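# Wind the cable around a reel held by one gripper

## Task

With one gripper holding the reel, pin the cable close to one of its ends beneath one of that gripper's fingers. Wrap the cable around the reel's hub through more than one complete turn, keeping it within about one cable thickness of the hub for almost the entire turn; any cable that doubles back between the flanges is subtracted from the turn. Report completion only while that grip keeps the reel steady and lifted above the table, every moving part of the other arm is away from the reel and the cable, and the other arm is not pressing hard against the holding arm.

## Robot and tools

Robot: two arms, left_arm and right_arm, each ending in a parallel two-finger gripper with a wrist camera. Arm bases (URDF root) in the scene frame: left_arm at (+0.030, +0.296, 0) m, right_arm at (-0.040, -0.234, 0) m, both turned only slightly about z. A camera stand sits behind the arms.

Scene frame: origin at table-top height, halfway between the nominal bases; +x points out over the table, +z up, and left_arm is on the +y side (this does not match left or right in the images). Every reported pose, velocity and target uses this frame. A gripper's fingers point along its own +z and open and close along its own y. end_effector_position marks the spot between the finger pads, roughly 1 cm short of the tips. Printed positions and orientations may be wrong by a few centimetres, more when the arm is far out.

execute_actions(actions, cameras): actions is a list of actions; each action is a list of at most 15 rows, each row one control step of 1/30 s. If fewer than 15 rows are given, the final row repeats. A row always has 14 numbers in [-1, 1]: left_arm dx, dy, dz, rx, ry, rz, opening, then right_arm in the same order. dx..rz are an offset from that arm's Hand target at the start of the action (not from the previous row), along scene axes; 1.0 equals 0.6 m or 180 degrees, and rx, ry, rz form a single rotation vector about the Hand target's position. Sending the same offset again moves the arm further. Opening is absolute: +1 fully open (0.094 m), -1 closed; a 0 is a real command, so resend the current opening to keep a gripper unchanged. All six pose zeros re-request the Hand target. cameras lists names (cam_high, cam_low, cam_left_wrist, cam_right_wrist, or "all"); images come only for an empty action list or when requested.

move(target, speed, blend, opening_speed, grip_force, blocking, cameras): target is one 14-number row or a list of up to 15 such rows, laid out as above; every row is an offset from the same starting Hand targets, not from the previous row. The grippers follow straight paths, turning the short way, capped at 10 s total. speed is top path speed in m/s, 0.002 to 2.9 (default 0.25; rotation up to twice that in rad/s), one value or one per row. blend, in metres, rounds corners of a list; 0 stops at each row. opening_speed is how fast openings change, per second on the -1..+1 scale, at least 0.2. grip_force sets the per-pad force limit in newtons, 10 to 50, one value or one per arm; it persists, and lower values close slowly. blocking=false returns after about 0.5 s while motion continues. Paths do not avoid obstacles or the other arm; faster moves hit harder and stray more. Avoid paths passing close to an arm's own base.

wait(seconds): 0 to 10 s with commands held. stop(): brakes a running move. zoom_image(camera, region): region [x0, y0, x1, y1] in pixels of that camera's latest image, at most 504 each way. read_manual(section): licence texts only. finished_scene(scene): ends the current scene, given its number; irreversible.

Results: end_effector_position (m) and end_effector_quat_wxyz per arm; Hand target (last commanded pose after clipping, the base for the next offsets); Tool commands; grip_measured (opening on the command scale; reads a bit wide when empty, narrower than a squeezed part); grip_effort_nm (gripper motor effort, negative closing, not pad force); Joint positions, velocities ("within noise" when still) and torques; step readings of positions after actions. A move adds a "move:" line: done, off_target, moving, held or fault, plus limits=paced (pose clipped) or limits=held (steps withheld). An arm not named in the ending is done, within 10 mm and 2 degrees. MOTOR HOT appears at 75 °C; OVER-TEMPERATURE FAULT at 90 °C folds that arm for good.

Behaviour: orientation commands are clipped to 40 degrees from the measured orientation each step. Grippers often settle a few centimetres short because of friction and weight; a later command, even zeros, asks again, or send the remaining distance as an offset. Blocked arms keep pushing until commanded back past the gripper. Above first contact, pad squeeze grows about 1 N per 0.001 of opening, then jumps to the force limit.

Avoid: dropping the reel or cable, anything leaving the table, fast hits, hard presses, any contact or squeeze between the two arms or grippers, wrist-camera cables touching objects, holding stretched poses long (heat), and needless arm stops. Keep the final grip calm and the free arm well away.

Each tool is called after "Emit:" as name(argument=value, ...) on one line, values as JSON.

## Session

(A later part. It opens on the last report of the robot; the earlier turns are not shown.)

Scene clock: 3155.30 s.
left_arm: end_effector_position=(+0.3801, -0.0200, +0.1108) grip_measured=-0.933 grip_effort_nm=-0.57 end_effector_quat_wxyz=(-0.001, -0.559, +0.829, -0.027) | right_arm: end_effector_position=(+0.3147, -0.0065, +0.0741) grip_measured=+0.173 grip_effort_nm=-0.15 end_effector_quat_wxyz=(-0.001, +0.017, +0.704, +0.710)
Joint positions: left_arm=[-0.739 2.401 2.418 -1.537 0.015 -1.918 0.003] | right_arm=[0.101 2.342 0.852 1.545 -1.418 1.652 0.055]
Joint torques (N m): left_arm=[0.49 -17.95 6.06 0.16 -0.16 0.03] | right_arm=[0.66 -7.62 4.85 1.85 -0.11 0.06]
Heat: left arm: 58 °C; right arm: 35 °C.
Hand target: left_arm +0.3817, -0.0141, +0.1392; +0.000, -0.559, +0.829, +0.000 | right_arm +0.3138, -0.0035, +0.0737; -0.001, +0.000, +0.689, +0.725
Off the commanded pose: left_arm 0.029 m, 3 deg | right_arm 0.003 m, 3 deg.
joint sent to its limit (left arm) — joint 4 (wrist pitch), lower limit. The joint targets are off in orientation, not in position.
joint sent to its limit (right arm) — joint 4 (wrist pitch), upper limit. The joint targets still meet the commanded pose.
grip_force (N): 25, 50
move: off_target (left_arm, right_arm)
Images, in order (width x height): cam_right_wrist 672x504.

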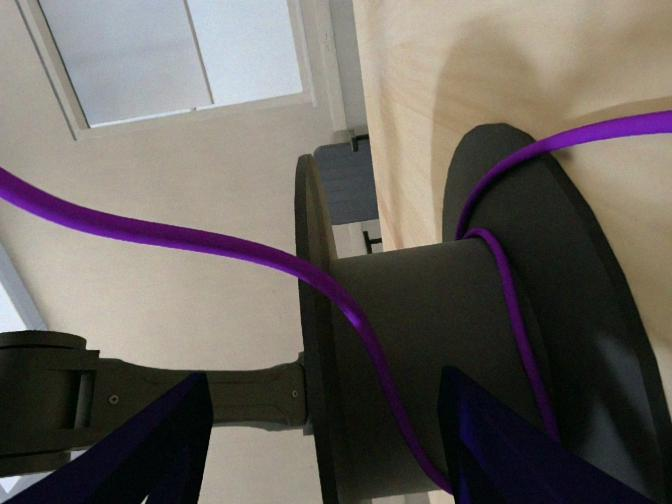

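Emit:
move(target=[0,0,0,0,0,0,-1, 0.0,0.0217,0.0,0,0,0,0.25], speed=0.04, cameras=["cam_right_wrist", "cam_left_wrist"])

Scene clock: 3172.37 s.
left_arm: end_effector_position=(+0.3801, -0.0200, +0.1108) grip_measured=-0.933 grip_effort_nm=-0.58 end_effector_quat_wxyz=(-0.001, -0.559, +0.829, -0.027) | right_arm: end_effector_position=(+0.3113, +0.0067, +0.0739) grip_measured=+0.247 grip_effort_nm=0.13 end_effector_quat_wxyz=(-0.008, +0.010, +0.703, +0.711)
Joint positions: left_arm=[-0.739 2.401 2.418 -1.537 0.015 -1.918 0.003] | right_arm=[0.138 2.348 0.862 1.546 -1.4 1.656 0.059]
Joint torques (N m): left_arm=[0.47 -17.98 6.08 0.17 -0.15 0.03] | right_arm=[0.62 -7.73 4.92 1.87 0.07 0.04]
Heat: left arm: 59 °C; right arm: 33 °C.
Hand target: left_arm +0.3817, -0.0141, +0.1392; +0.000, -0.559, +0.829, +0.000 | right_arm +0.3138, +0.0097, +0.0737; -0.001, +0.000, +0.689, +0.725
Off the commanded pose: left_arm 0.029 m, 3 deg | right_arm 0.004 m, 3 deg.
joint sent to its limit (left arm) — joint 4 (wrist pitch), lower limit. The joint targets are off in orientation, not in position.
joint sent to its limit (right arm) — joint 4 (wrist pitch), upper limit. The joint targets still meet the commanded pose.
grip_force (N): 25, 50
move: off_target (left_arm, right_arm)
Images, in order (width x height): cam_left_wrist 672x504, cam_right_wrist 672x504.

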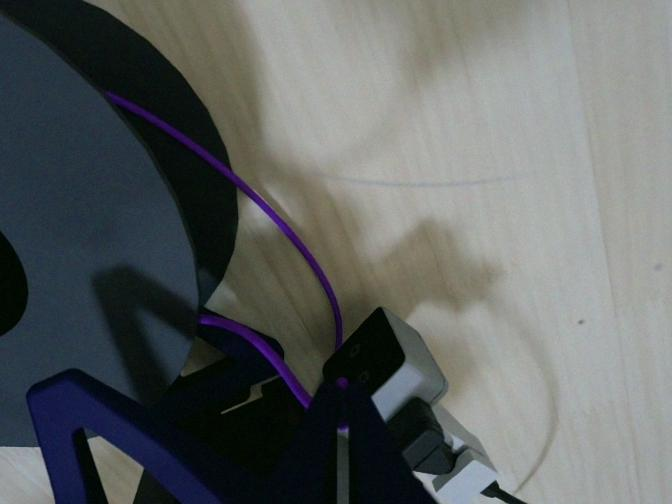

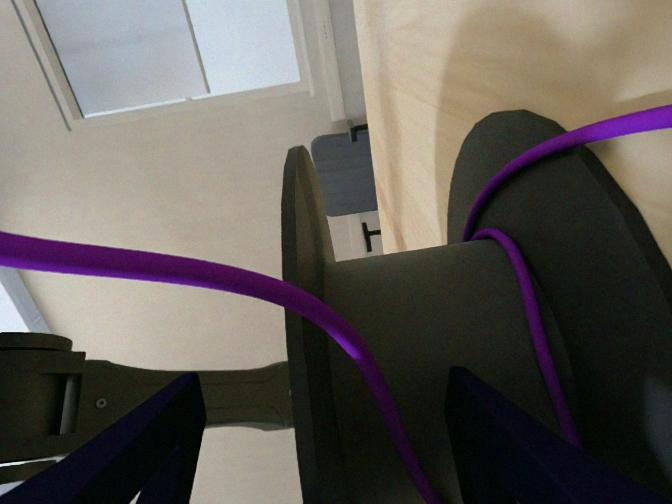

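Emit:
execute_actions(actions=[])

Emit:
zoom_image(camera="cam_low", region=[215, 230, 375, 350])

Emit:
zoom_image(camera="cam_high", region=[280, 170, 440, 320])

Scene clock: 3183.93 s.
left_arm: end_effector_position=(+0.3801, -0.0200, +0.1108) grip_measured=-0.933 grip_effort_nm=-0.57 end_effector_quat_wxyz=(-0.001, -0.559, +0.829, -0.027) | right_arm: end_effector_position=(+0.3113, +0.0067, +0.0739) grip_measured=+0.247 grip_effort_nm=0.13 end_effector_quat_wxyz=(-0.008, +0.010, +0.703, +0.711)
Joint positions: left_arm=[-0.739 2.401 2.418 -1.537 0.015 -1.918 0.003] | right_arm=[0.138 2.348 0.862 1.546 -1.4 1.656 0.059]
Joint velocities: within noise
Joint torques (N m): left_arm=[0.49 -17.98 6.08 0.17 -0.15 0.03] | right_arm=[0.65 -7.72 4.88 1.87 0.05 0.05]
Heat: left arm: 59 °C; right arm: 32 °C.
Hand target: left_arm +0.3817, -0.0141, +0.1392; +0.000, -0.559, +0.829, +0.000 | right_arm +0.3138, +0.0097, +0.0737; -0.001, +0.000, +0.689, +0.725
Tool commands: left_gripper/opening=-1.0 right_gripper/opening=+0.25
Off the commanded pose: left_arm 0.029 m, 3 deg | right_arm 0.004 m, 3 deg.
grip_force (N): 25, 50

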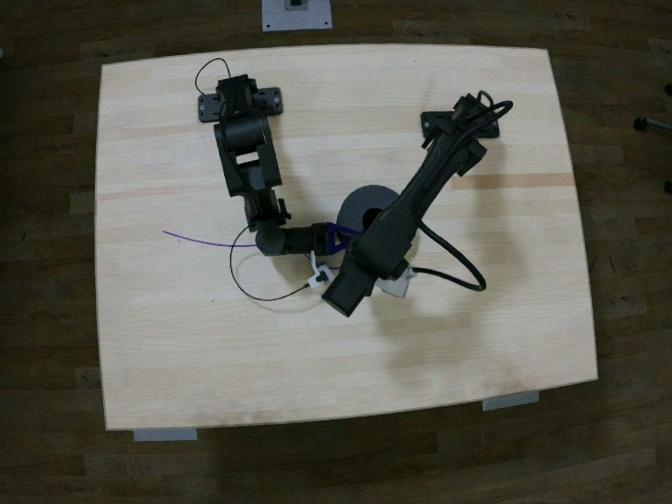

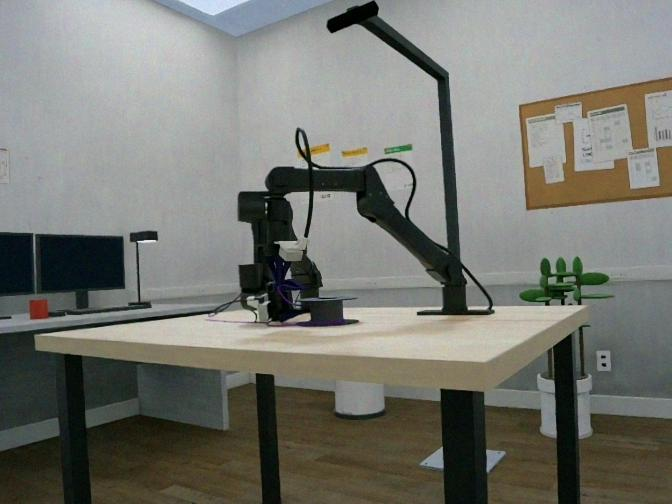

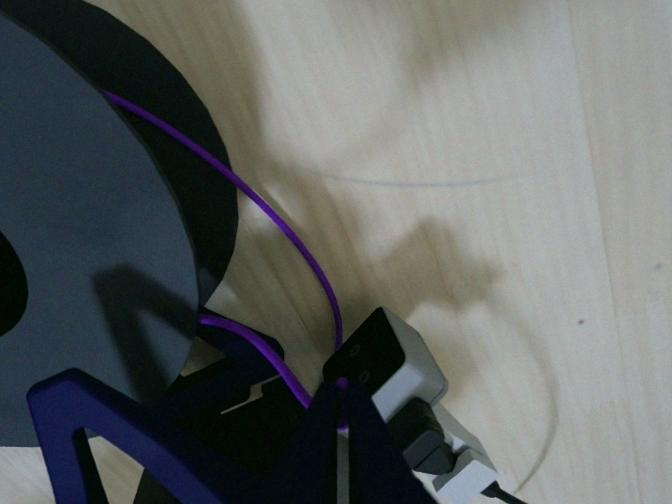

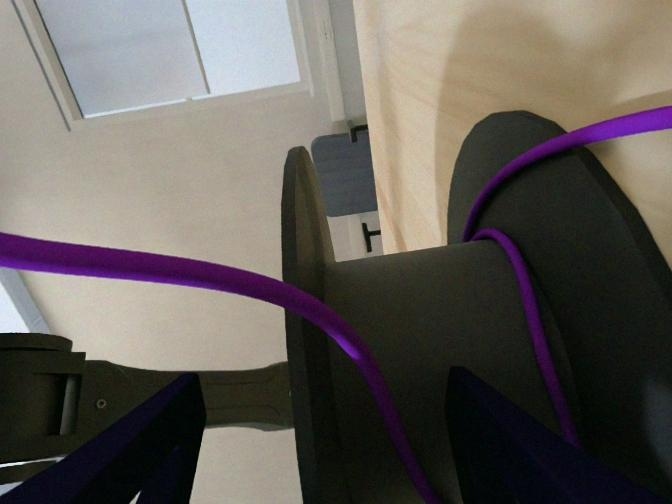

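Scaled by 3.150.

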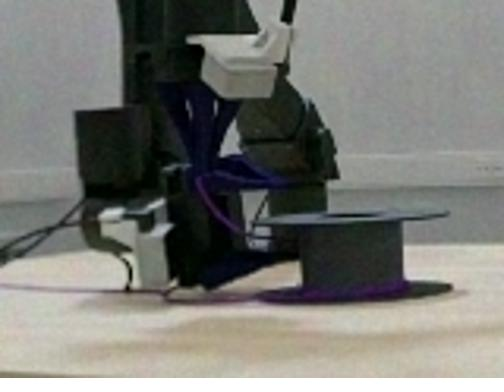

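Scaled by 3.150.

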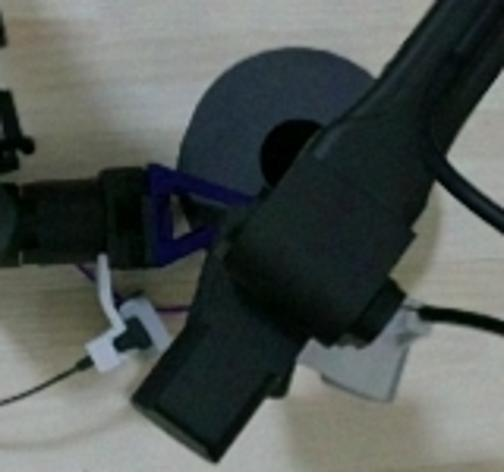

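Emit:
move(target=[[-0.003,0.055,0,0,0,0,-1, 0,0,0,0,0,0,0.25],[-0.018,0.1,0,0,0,0,-1, 0,0,0,0,0,0,0.25]], speed=0.06, blend=[0.01,0], cameras=["all"])

Emit:
zoom_image(camera="cam_low", region=[215, 230, 375, 350])

Scene clock: 3324.80 s.
left_arm: end_effector_position=(+0.3743, +0.0372, +0.1201) grip_measured=-0.933 grip_effort_nm=-0.58 end_effector_quat_wxyz=(-0.010, -0.560, +0.829, +0.005) | right_arm: end_effector_position=(+0.3114, +0.0067, +0.0739) grip_measured=+0.247 grip_effort_nm=0.13 end_effector_quat_wxyz=(-0.008, +0.010, +0.703, +0.711)
Joint positions: left_arm=[-0.649 2.256 2.205 -1.537 0.015 -1.828 0.003] | right_arm=[0.138 2.348 0.862 1.546 -1.399 1.656 0.059]
Joint torques (N m): left_arm=[0.42 -16.61 4.4 0.06 -0.16 0.02] | right_arm=[0.65 -7.65 4.9 1.87 0.05 0.04]
Heat: left arm: 61 °C; right arm: 32 °C.
Hand target: left_arm +0.3710, +0.0459, +0.1393; +0.000, -0.559, +0.829, -0.001 | right_arm +0.3138, +0.0097, +0.0737; -0.001, +0.000, +0.689, +0.725
Off the commanded pose: left_arm 0.021 m, 1 deg | right_arm 0.004 m, 3 deg.
joint sent to its limit (left arm) — joint 4 (wrist pitch), lower limit. The joint targets still meet the commanded pose.
joint sent to its limit (right arm) — joint 4 (wrist pitch), upper limit. The joint targets still meet the commanded pose.
grip_force (N): 25, 50
move: off_target (left_arm, right_arm)

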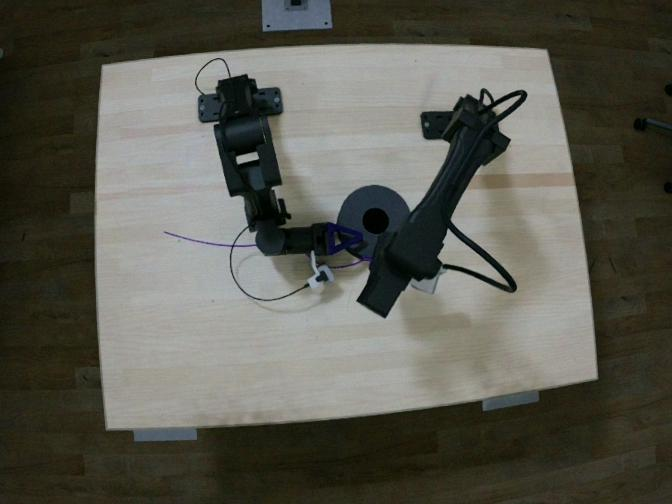

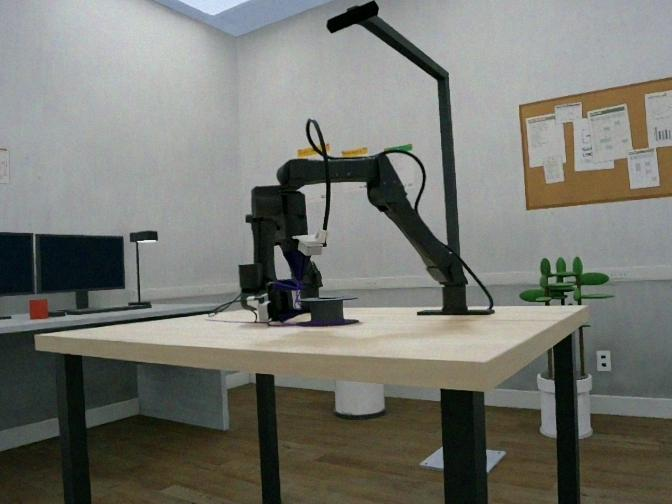

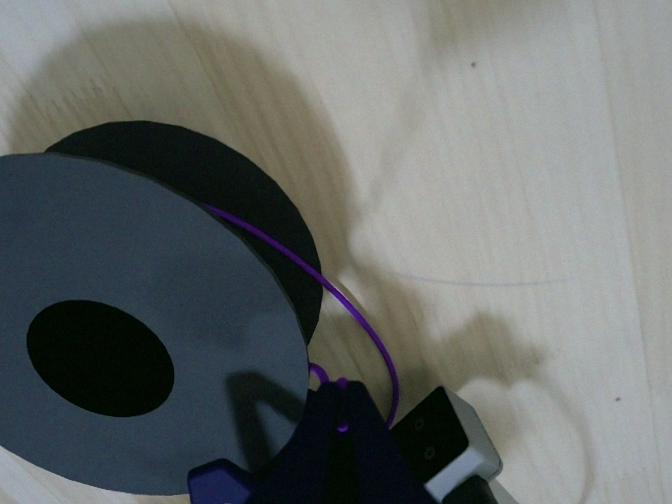

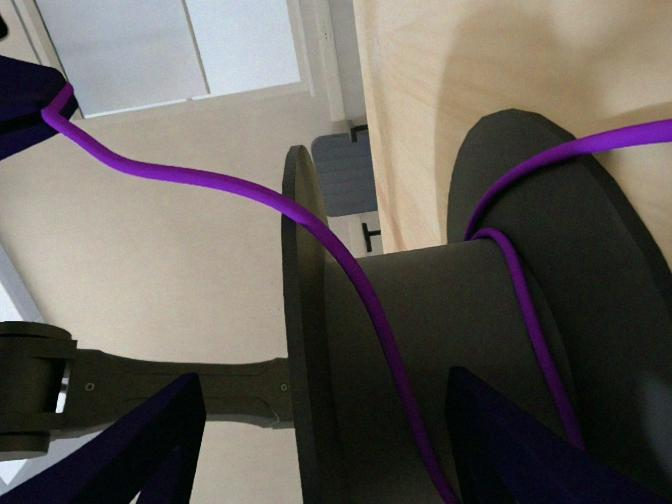

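Scaled by 3.150.

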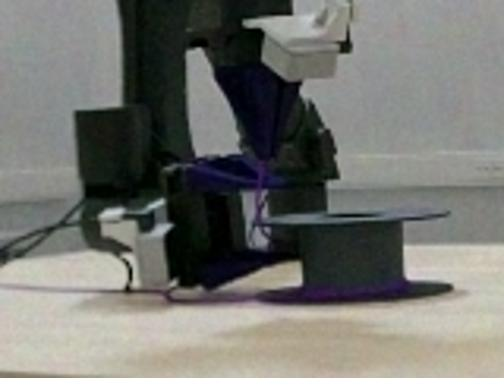

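Emit:
move(target=[-0.007,0.047,-0.04,0,0,0,-1, 0,0,0,0,0,0,0.25], speed=0.06, cameras=["all"])

Emit:
zoom_image(camera="cam_low", region=[215, 230, 375, 350])

Scene clock: 3355.87 s.
left_arm: end_effector_position=(+0.3647, +0.0695, +0.0990) grip_measured=-0.933 grip_effort_nm=-0.57 end_effector_quat_wxyz=(-0.015, -0.559, +0.829, +0.017) | right_arm: end_effector_position=(+0.3114, +0.0067, +0.0739) grip_measured=+0.247 grip_effort_nm=0.13 end_effector_quat_wxyz=(-0.008, +0.010, +0.703, +0.711)
Joint positions: left_arm=[-0.599 2.143 1.938 -1.409 0.015 -1.777 0.003] | right_arm=[0.138 2.348 0.862 1.546 -1.399 1.656 0.059]
Joint torques (N m): left_arm=[0.4 -15.58 4.45 0.2 -0.16 0.01] | right_arm=[0.58 -7.69 4.94 1.88 0.05 0.04]
Heat: left arm: 66 °C; right arm: 32 °C.
Hand target: left_arm +0.3667, +0.0740, +0.1152; +0.000, -0.559, +0.829, +0.000 | right_arm +0.3138, +0.0097, +0.0737; -0.001, +0.000, +0.689, +0.725
Off the commanded pose: left_arm 0.017 m, 3 deg | right_arm 0.004 m, 3 deg.
joint sent to its limit (right arm) — joint 4 (wrist pitch), upper limit. The joint targets still meet the commanded pose.
grip_force (N): 25, 50
move: off_target (left_arm, right_arm)

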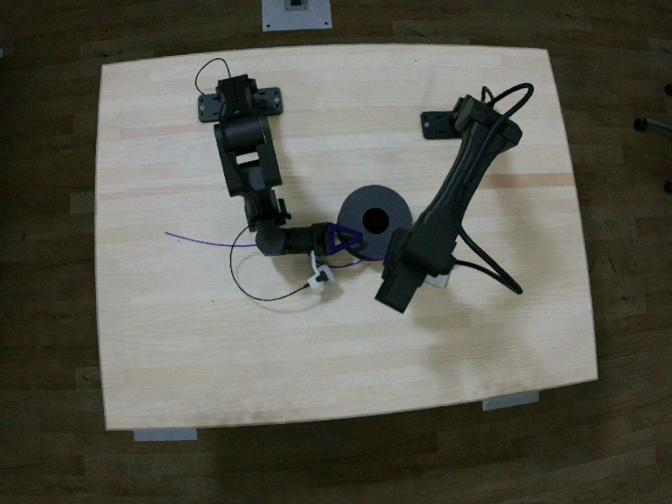

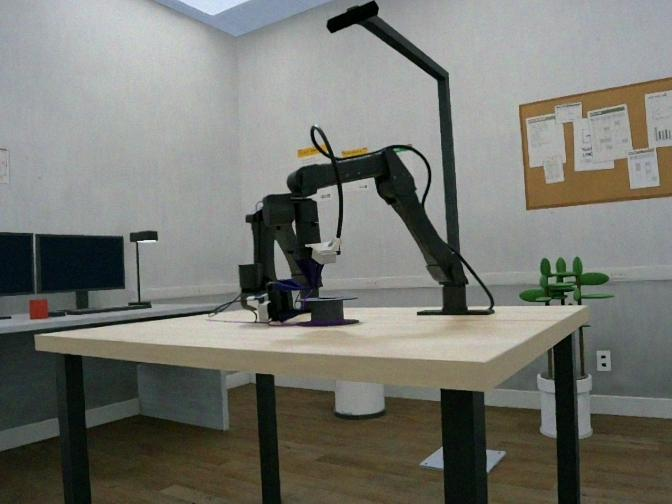

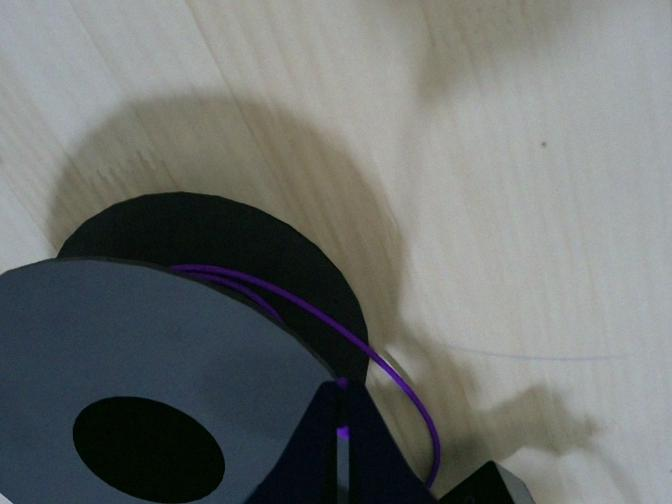

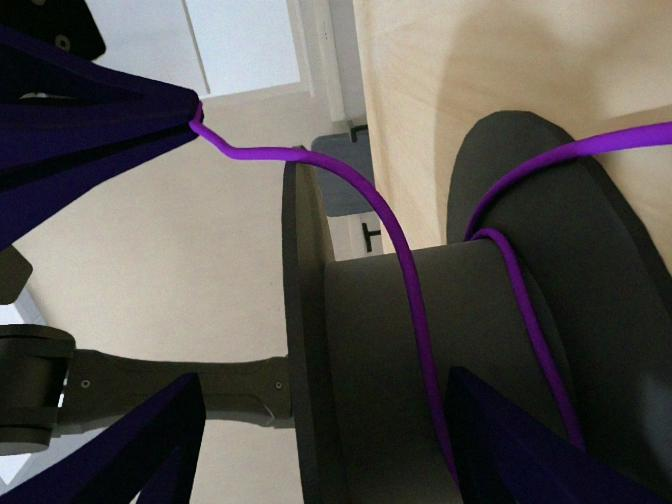

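Scaled by 3.150.

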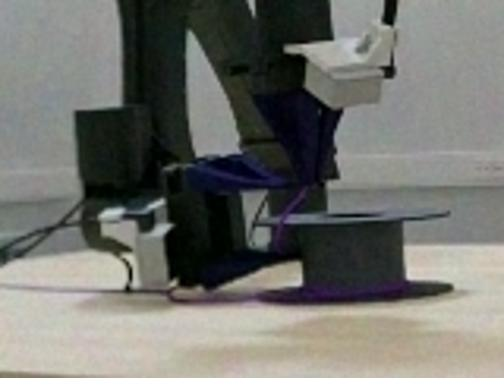

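Emit:
move(target=[0.035,0.0,-0.025,0,0,0,-1, 0,0,0,0,0,0,0.25], speed=0.06, cameras=["all"])

Emit:
zoom_image(camera="cam_low", region=[215, 230, 375, 350])

Scene clock: 3415.53 s.
left_arm: end_effector_position=(+0.3782, +0.0743, +0.1036) grip_measured=-0.933 grip_effort_nm=-0.57 end_effector_quat_wxyz=(-0.009, -0.559, +0.829, +0.001) | right_arm: end_effector_position=(+0.3114, +0.0067, +0.0739) grip_measured=+0.247 grip_effort_nm=0.13 end_effector_quat_wxyz=(-0.008, +0.010, +0.703, +0.711)
Joint positions: left_arm=[-0.571 2.143 1.957 -1.392 0.015 -1.749 0.003] | right_arm=[0.138 2.348 0.862 1.546 -1.399 1.656 0.059]
Joint torques (N m): left_arm=[0.4 -9.37 7.91 0.29 -0.16 0.01] | right_arm=[0.64 -7.69 4.88 1.87 0.06 0.06]
Heat: left arm: 60 °C; right arm: 32 °C.
Hand target: left_arm +0.3877, +0.0740, +0.1002; +0.000, -0.559, +0.829, +0.000 | right_arm +0.3138, +0.0097, +0.0737; -0.001, +0.000, +0.689, +0.725
Off the commanded pose: left_arm 0.010 m, 1 deg | right_arm 0.004 m, 3 deg.
joint sent to its limit (right arm) — joint 4 (wrist pitch), upper limit. The joint targets still meet the commanded pose.
grip_force (N): 25, 50
move: off_target (right_arm)

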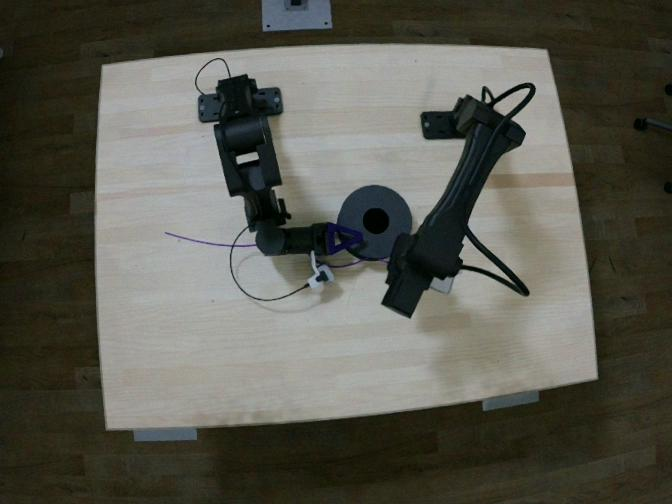

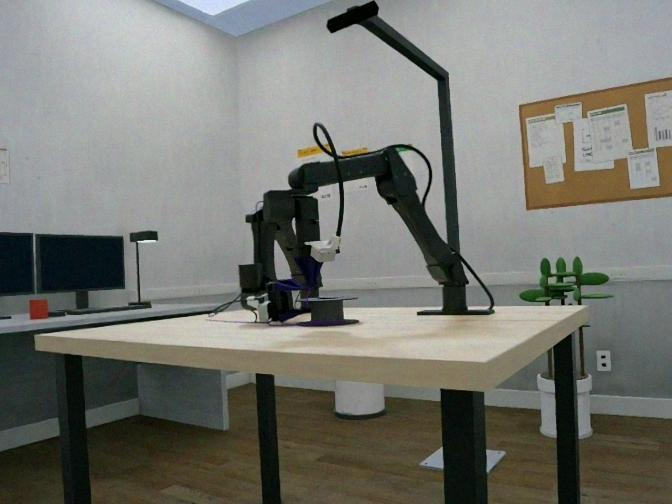

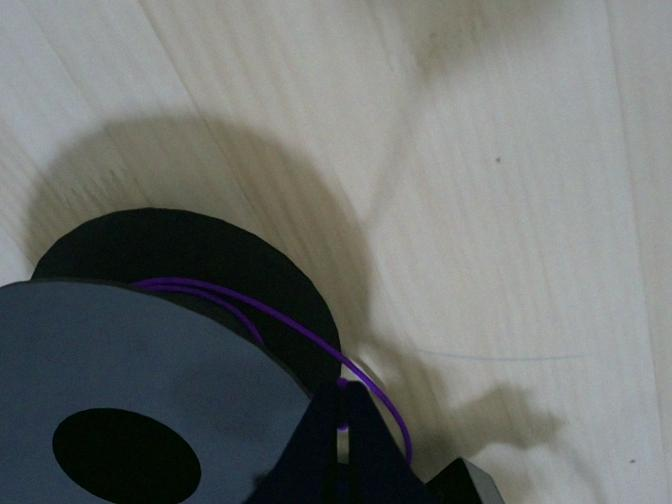

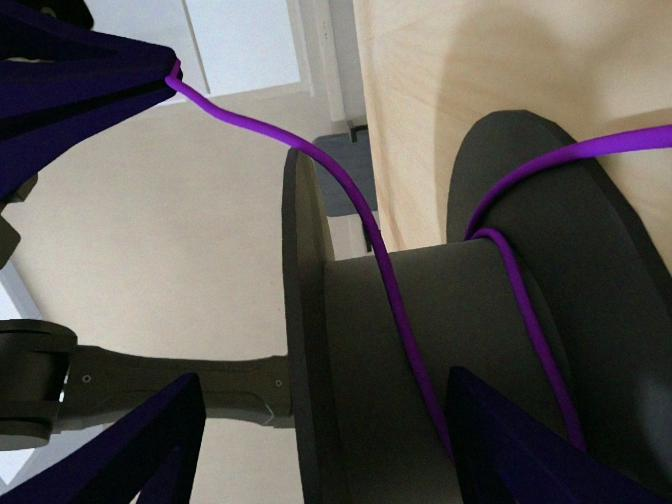

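Scaled by 3.150.

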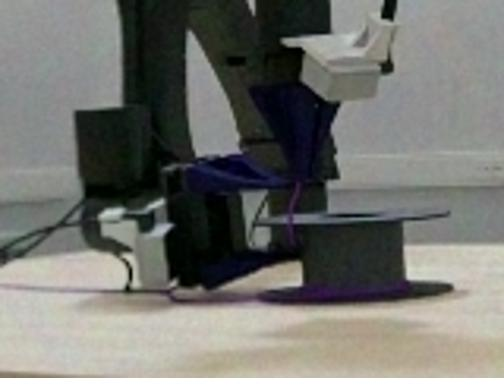

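Emit:
move(target=[[0,0,0,0,0,0,-1, 0.065,0,0.005,0,0,0,0.25],[0,0,0,0,0,0,-1, 0.065,0.04,0.005,0,0,0,0.25]], speed=0.06, blend=[0.01,0], cameras=["all"])

Emit:
zoom_image(camera="cam_low", region=[215, 230, 375, 350])

Scene clock: 3439.20 s.
left_arm: end_effector_position=(+0.3782, +0.0743, +0.1036) grip_measured=-0.933 grip_effort_nm=-0.57 end_effector_quat_wxyz=(-0.009, -0.559, +0.829, +0.001) | right_arm: end_effector_position=(+0.3490, +0.0322, +0.0766) grip_measured=+0.247 grip_effort_nm=0.14 end_effector_quat_wxyz=(-0.011, +0.009, +0.694, +0.720)
Joint positions: left_arm=[-0.571 2.143 1.957 -1.392 0.015 -1.749 0.003] | right_arm=[0.185 2.449 1.073 1.546 -1.355 1.763 0.059]
Joint torques (N m): left_arm=[0.42 -9.37 7.92 0.29 -0.16 0.02] | right_arm=[0.14 -8.72 5.64 1.85 0.11 0.05]
Heat: left arm: 54 °C; right arm: 32 °C.
Hand target: left_arm +0.3877, +0.0740, +0.1002; +0.000, -0.559, +0.829, +0.000 | right_arm +0.3528, +0.0336, +0.0768; -0.001, +0.000, +0.689, +0.725
Off the commanded pose: left_arm 0.010 m, 1 deg | right_arm 0.004 m, 2 deg.
joint sent to its limit (right arm) — joint 4 (wrist pitch), upper limit. The joint targets still meet the commanded pose.
grip_force (N): 25, 50
move: done

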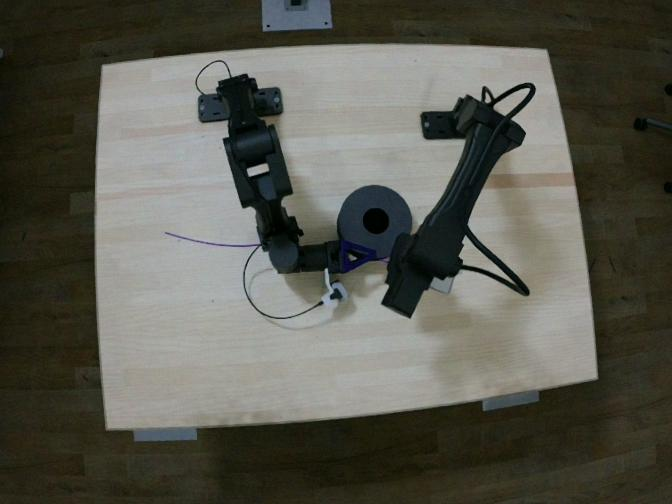

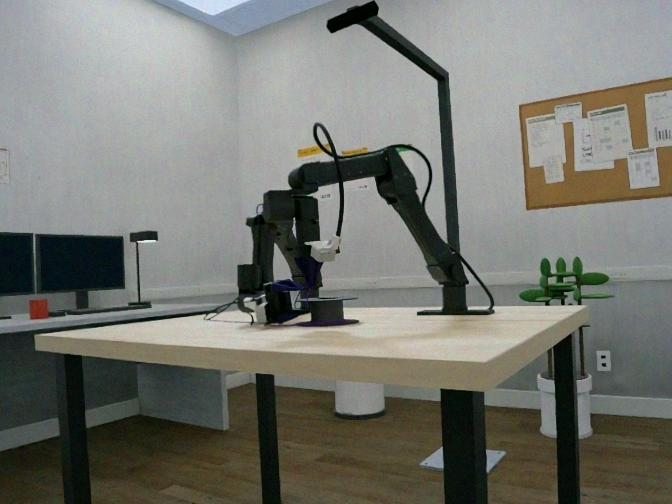

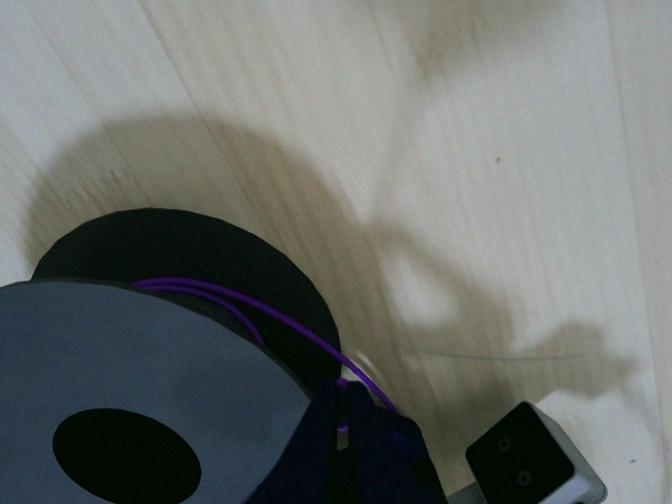

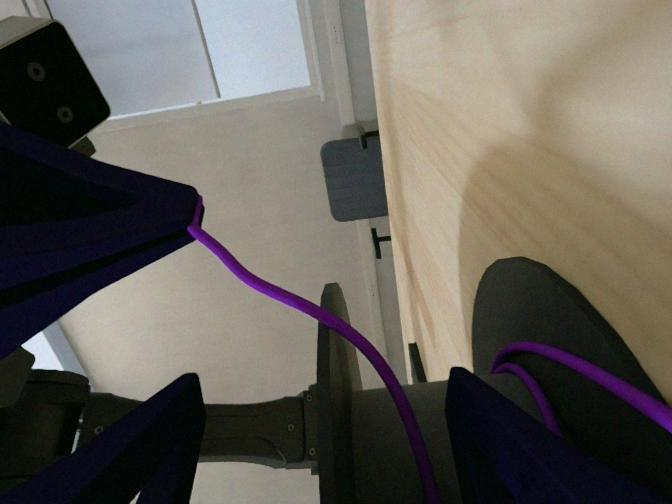

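Scaled by 3.150.

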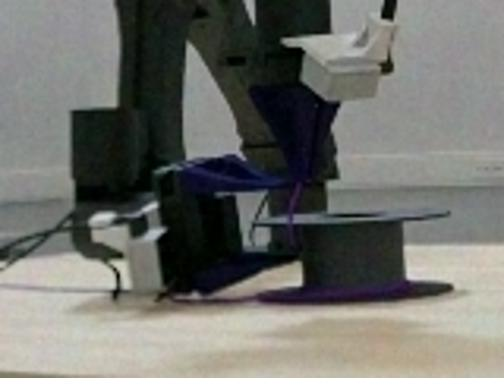

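Emit:
zoom_image(camera="cam_high", region=[310, 170, 470, 330])

Scaled by 3.150.

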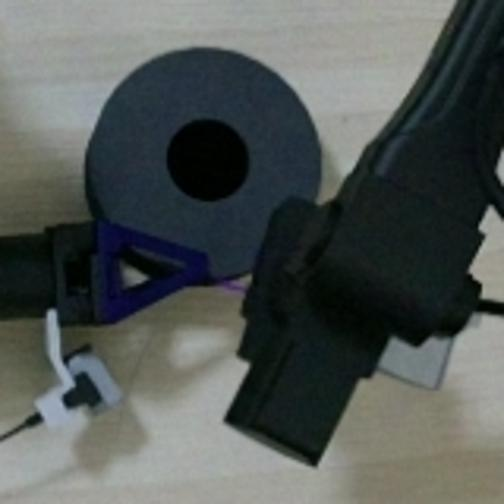

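Emit:
move(target=[[0.017,0.003,0,0,0,0,-1, 0,0,0,0,0,0,0.25],[0.017,0.003,0,0,0,0,-1, -0.004,0.03,0.0,0,0,0,0.25]], speed=0.06, cameras=["all"])

Emit:
zoom_image(camera="cam_high", region=[310, 170, 470, 330])

Emit:
zoom_image(camera="cam_low", region=[215, 230, 375, 350])

Scene clock: 3485.63 s.
left_arm: end_effector_position=(+0.3927, +0.0728, +0.1055) grip_measured=-0.933 grip_effort_nm=-0.57 end_effector_quat_wxyz=(-0.003, -0.559, +0.829, -0.011) | right_arm: end_effector_position=(+0.3470, +0.0492, +0.0774) grip_measured=+0.247 grip_effort_nm=0.14 end_effector_quat_wxyz=(-0.010, +0.008, +0.691, +0.722)
Joint positions: left_arm=[-0.555 2.175 2.014 -1.392 0.015 -1.733 0.003] | right_arm=[0.228 2.456 1.083 1.546 -1.311 1.763 0.059]
Joint torques (N m): left_arm=[0.53 -9.2 8.14 0.14 -0.17 0.03] | right_arm=[0.35 -8.76 5.71 1.77 0.11 -0.01]
Heat: left arm: 50 °C; right arm: 33 °C.
Hand target: left_arm +0.3979, +0.0759, +0.1002; +0.000, -0.559, +0.829, +0.000 | right_arm +0.3504, +0.0516, +0.0767; -0.001, +0.000, +0.689, +0.725
Off the commanded pose: left_arm 0.008 m, 1 deg | right_arm 0.004 m, 1 deg.
grip_force (N): 25, 50
move: done

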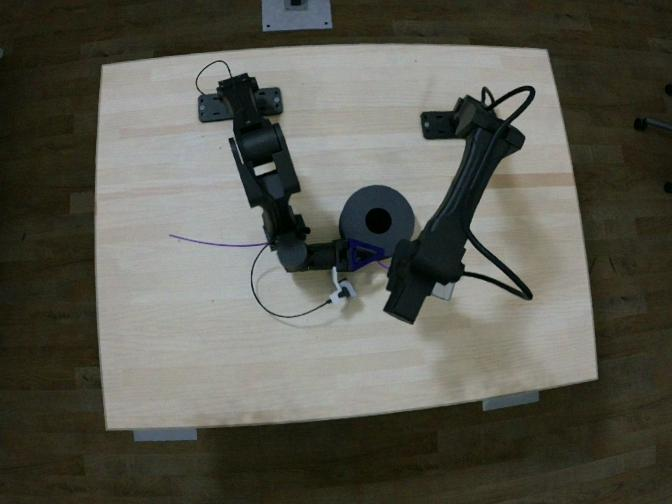

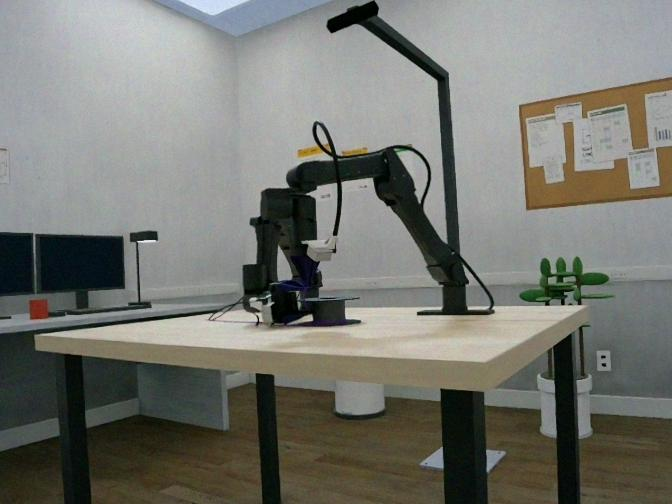

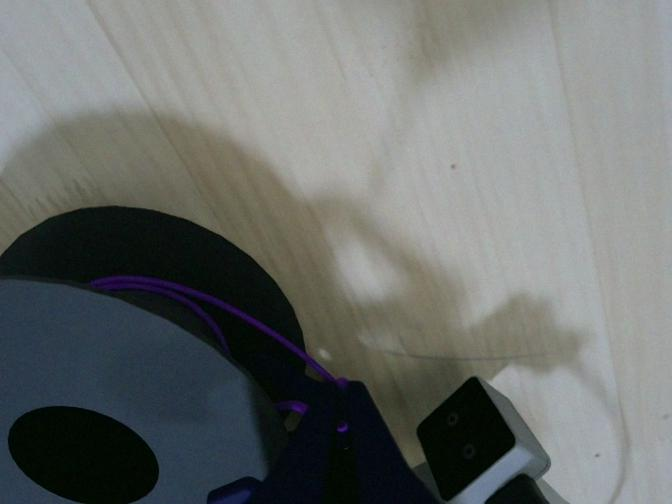

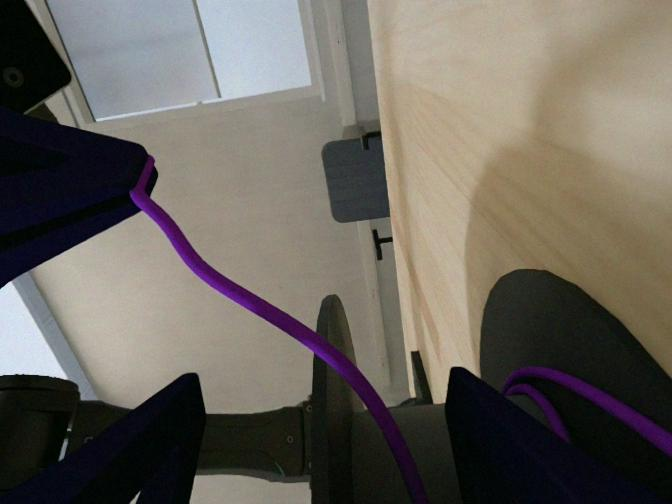

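Scaled by 3.150.

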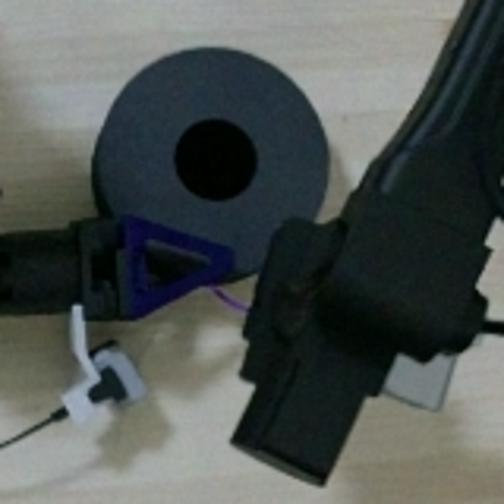

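Scaled by 3.150.

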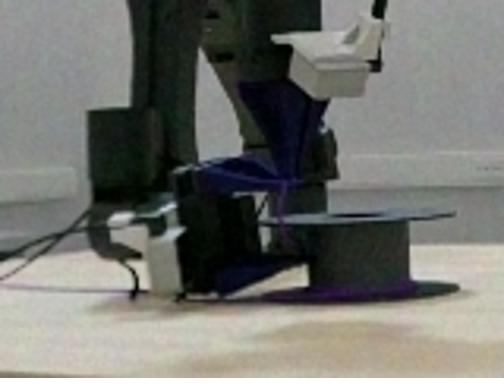

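Emit:
move(target=[0,0,0,0,0,0,-1, 0,0.007,0,0,0,0,0.25], speed=0.05, cameras=["cam_right_wrist", "cam_left_wrist"])

Scene clock: 3504.77 s.
left_arm: end_effector_position=(+0.3927, +0.0728, +0.1055) grip_measured=-0.933 grip_effort_nm=-0.57 end_effector_quat_wxyz=(-0.003, -0.559, +0.829, -0.011) | right_arm: end_effector_position=(+0.3476, +0.0508, +0.0777) grip_measured=+0.247 grip_effort_nm=0.13 end_effector_quat_wxyz=(-0.008, +0.010, +0.691, +0.723)
Joint positions: left_arm=[-0.555 2.175 2.014 -1.392 0.015 -1.733 0.003] | right_arm=[0.232 2.456 1.083 1.546 -1.301 1.763 0.059]
Joint torques (N m): left_arm=[0.51 -9.21 8.14 0.13 -0.16 0.03] | right_arm=[0.91 -8.72 6.08 1.69 0.12 -0.07]
Heat: left arm: 47 °C; right arm: 34 °C.
Hand target: left_arm +0.3979, +0.0759, +0.1002; +0.000, -0.559, +0.829, +0.000 | right_arm +0.3504, +0.0558, +0.0767; -0.001, +0.000, +0.689, +0.725
Off the commanded pose: left_arm 0.008 m, 1 deg | right_arm 0.006 m, 1 deg.
grip_force (N): 25, 50
move: done
Images, in order (width x height): cam_left_wrist 672x504, cam_right_wrist 672x504.

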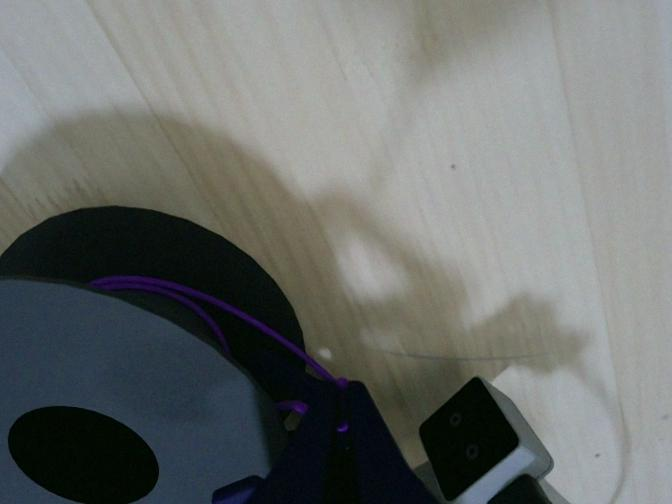

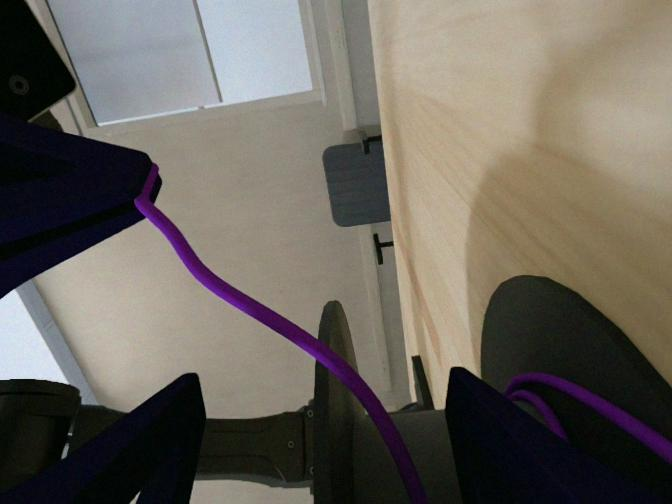

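Emit:
move(target=[0,0,0,0,0,0,-1, 0,0,0,0,0,0,-1], speed=0.05, opening_speed=0.5, grip_force=[25, 50], cameras=["all"])

Emit:
zoom_image(camera="cam_low", region=[215, 230, 375, 350])

Scene clock: 3511.17 s.
left_arm: end_effector_position=(+0.3927, +0.0728, +0.1055) grip_measured=-0.933 grip_effort_nm=-0.58 end_effector_quat_wxyz=(-0.003, -0.559, +0.829, -0.011) | right_arm: end_effector_position=(+0.3498, +0.0511, +0.0773) grip_measured=-0.862 grip_effort_nm=-1.03 end_effector_quat_wxyz=(+0.000, +0.008, +0.690, +0.724)
Joint positions: left_arm=[-0.555 2.175 2.014 -1.392 0.015 -1.733 0.003] | right_arm=[0.232 2.461 1.09 1.546 -1.295 1.751 0.006]
Joint torques (N m): left_arm=[0.53 -9.21 8.14 0.13 -0.16 0.03] | right_arm=[0.94 -9.14 5.56 1.68 0.07 0.05]
Heat: left arm: 47 °C; right arm: 34 °C.
Hand target: left_arm +0.3979, +0.0759, +0.1002; +0.000, -0.559, +0.829, +0.000 | right_arm +0.3503, +0.0558, +0.0767; -0.001, +0.000, +0.689, +0.725
Off the commanded pose: left_arm 0.008 m, 1 deg | right_arm 0.005 m, 1 deg.
grip_force (N): 25, 50
move: done

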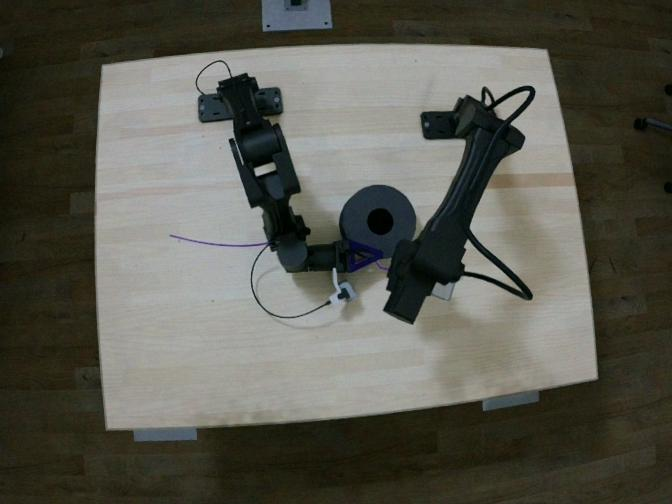

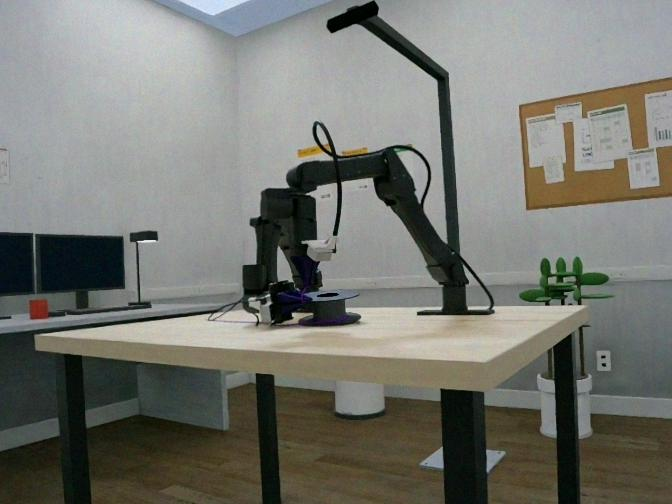

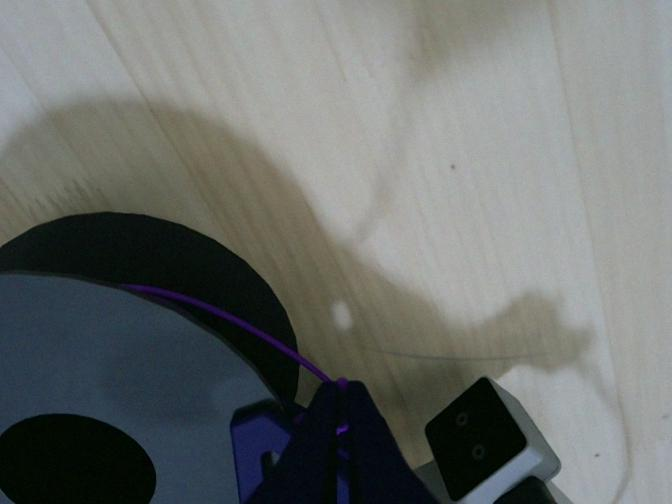

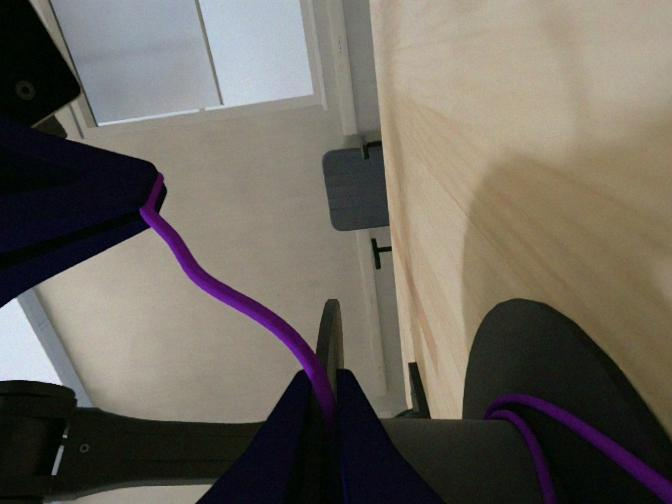

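Scaled by 3.150.

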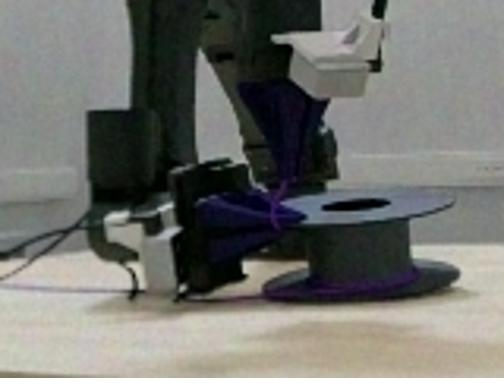

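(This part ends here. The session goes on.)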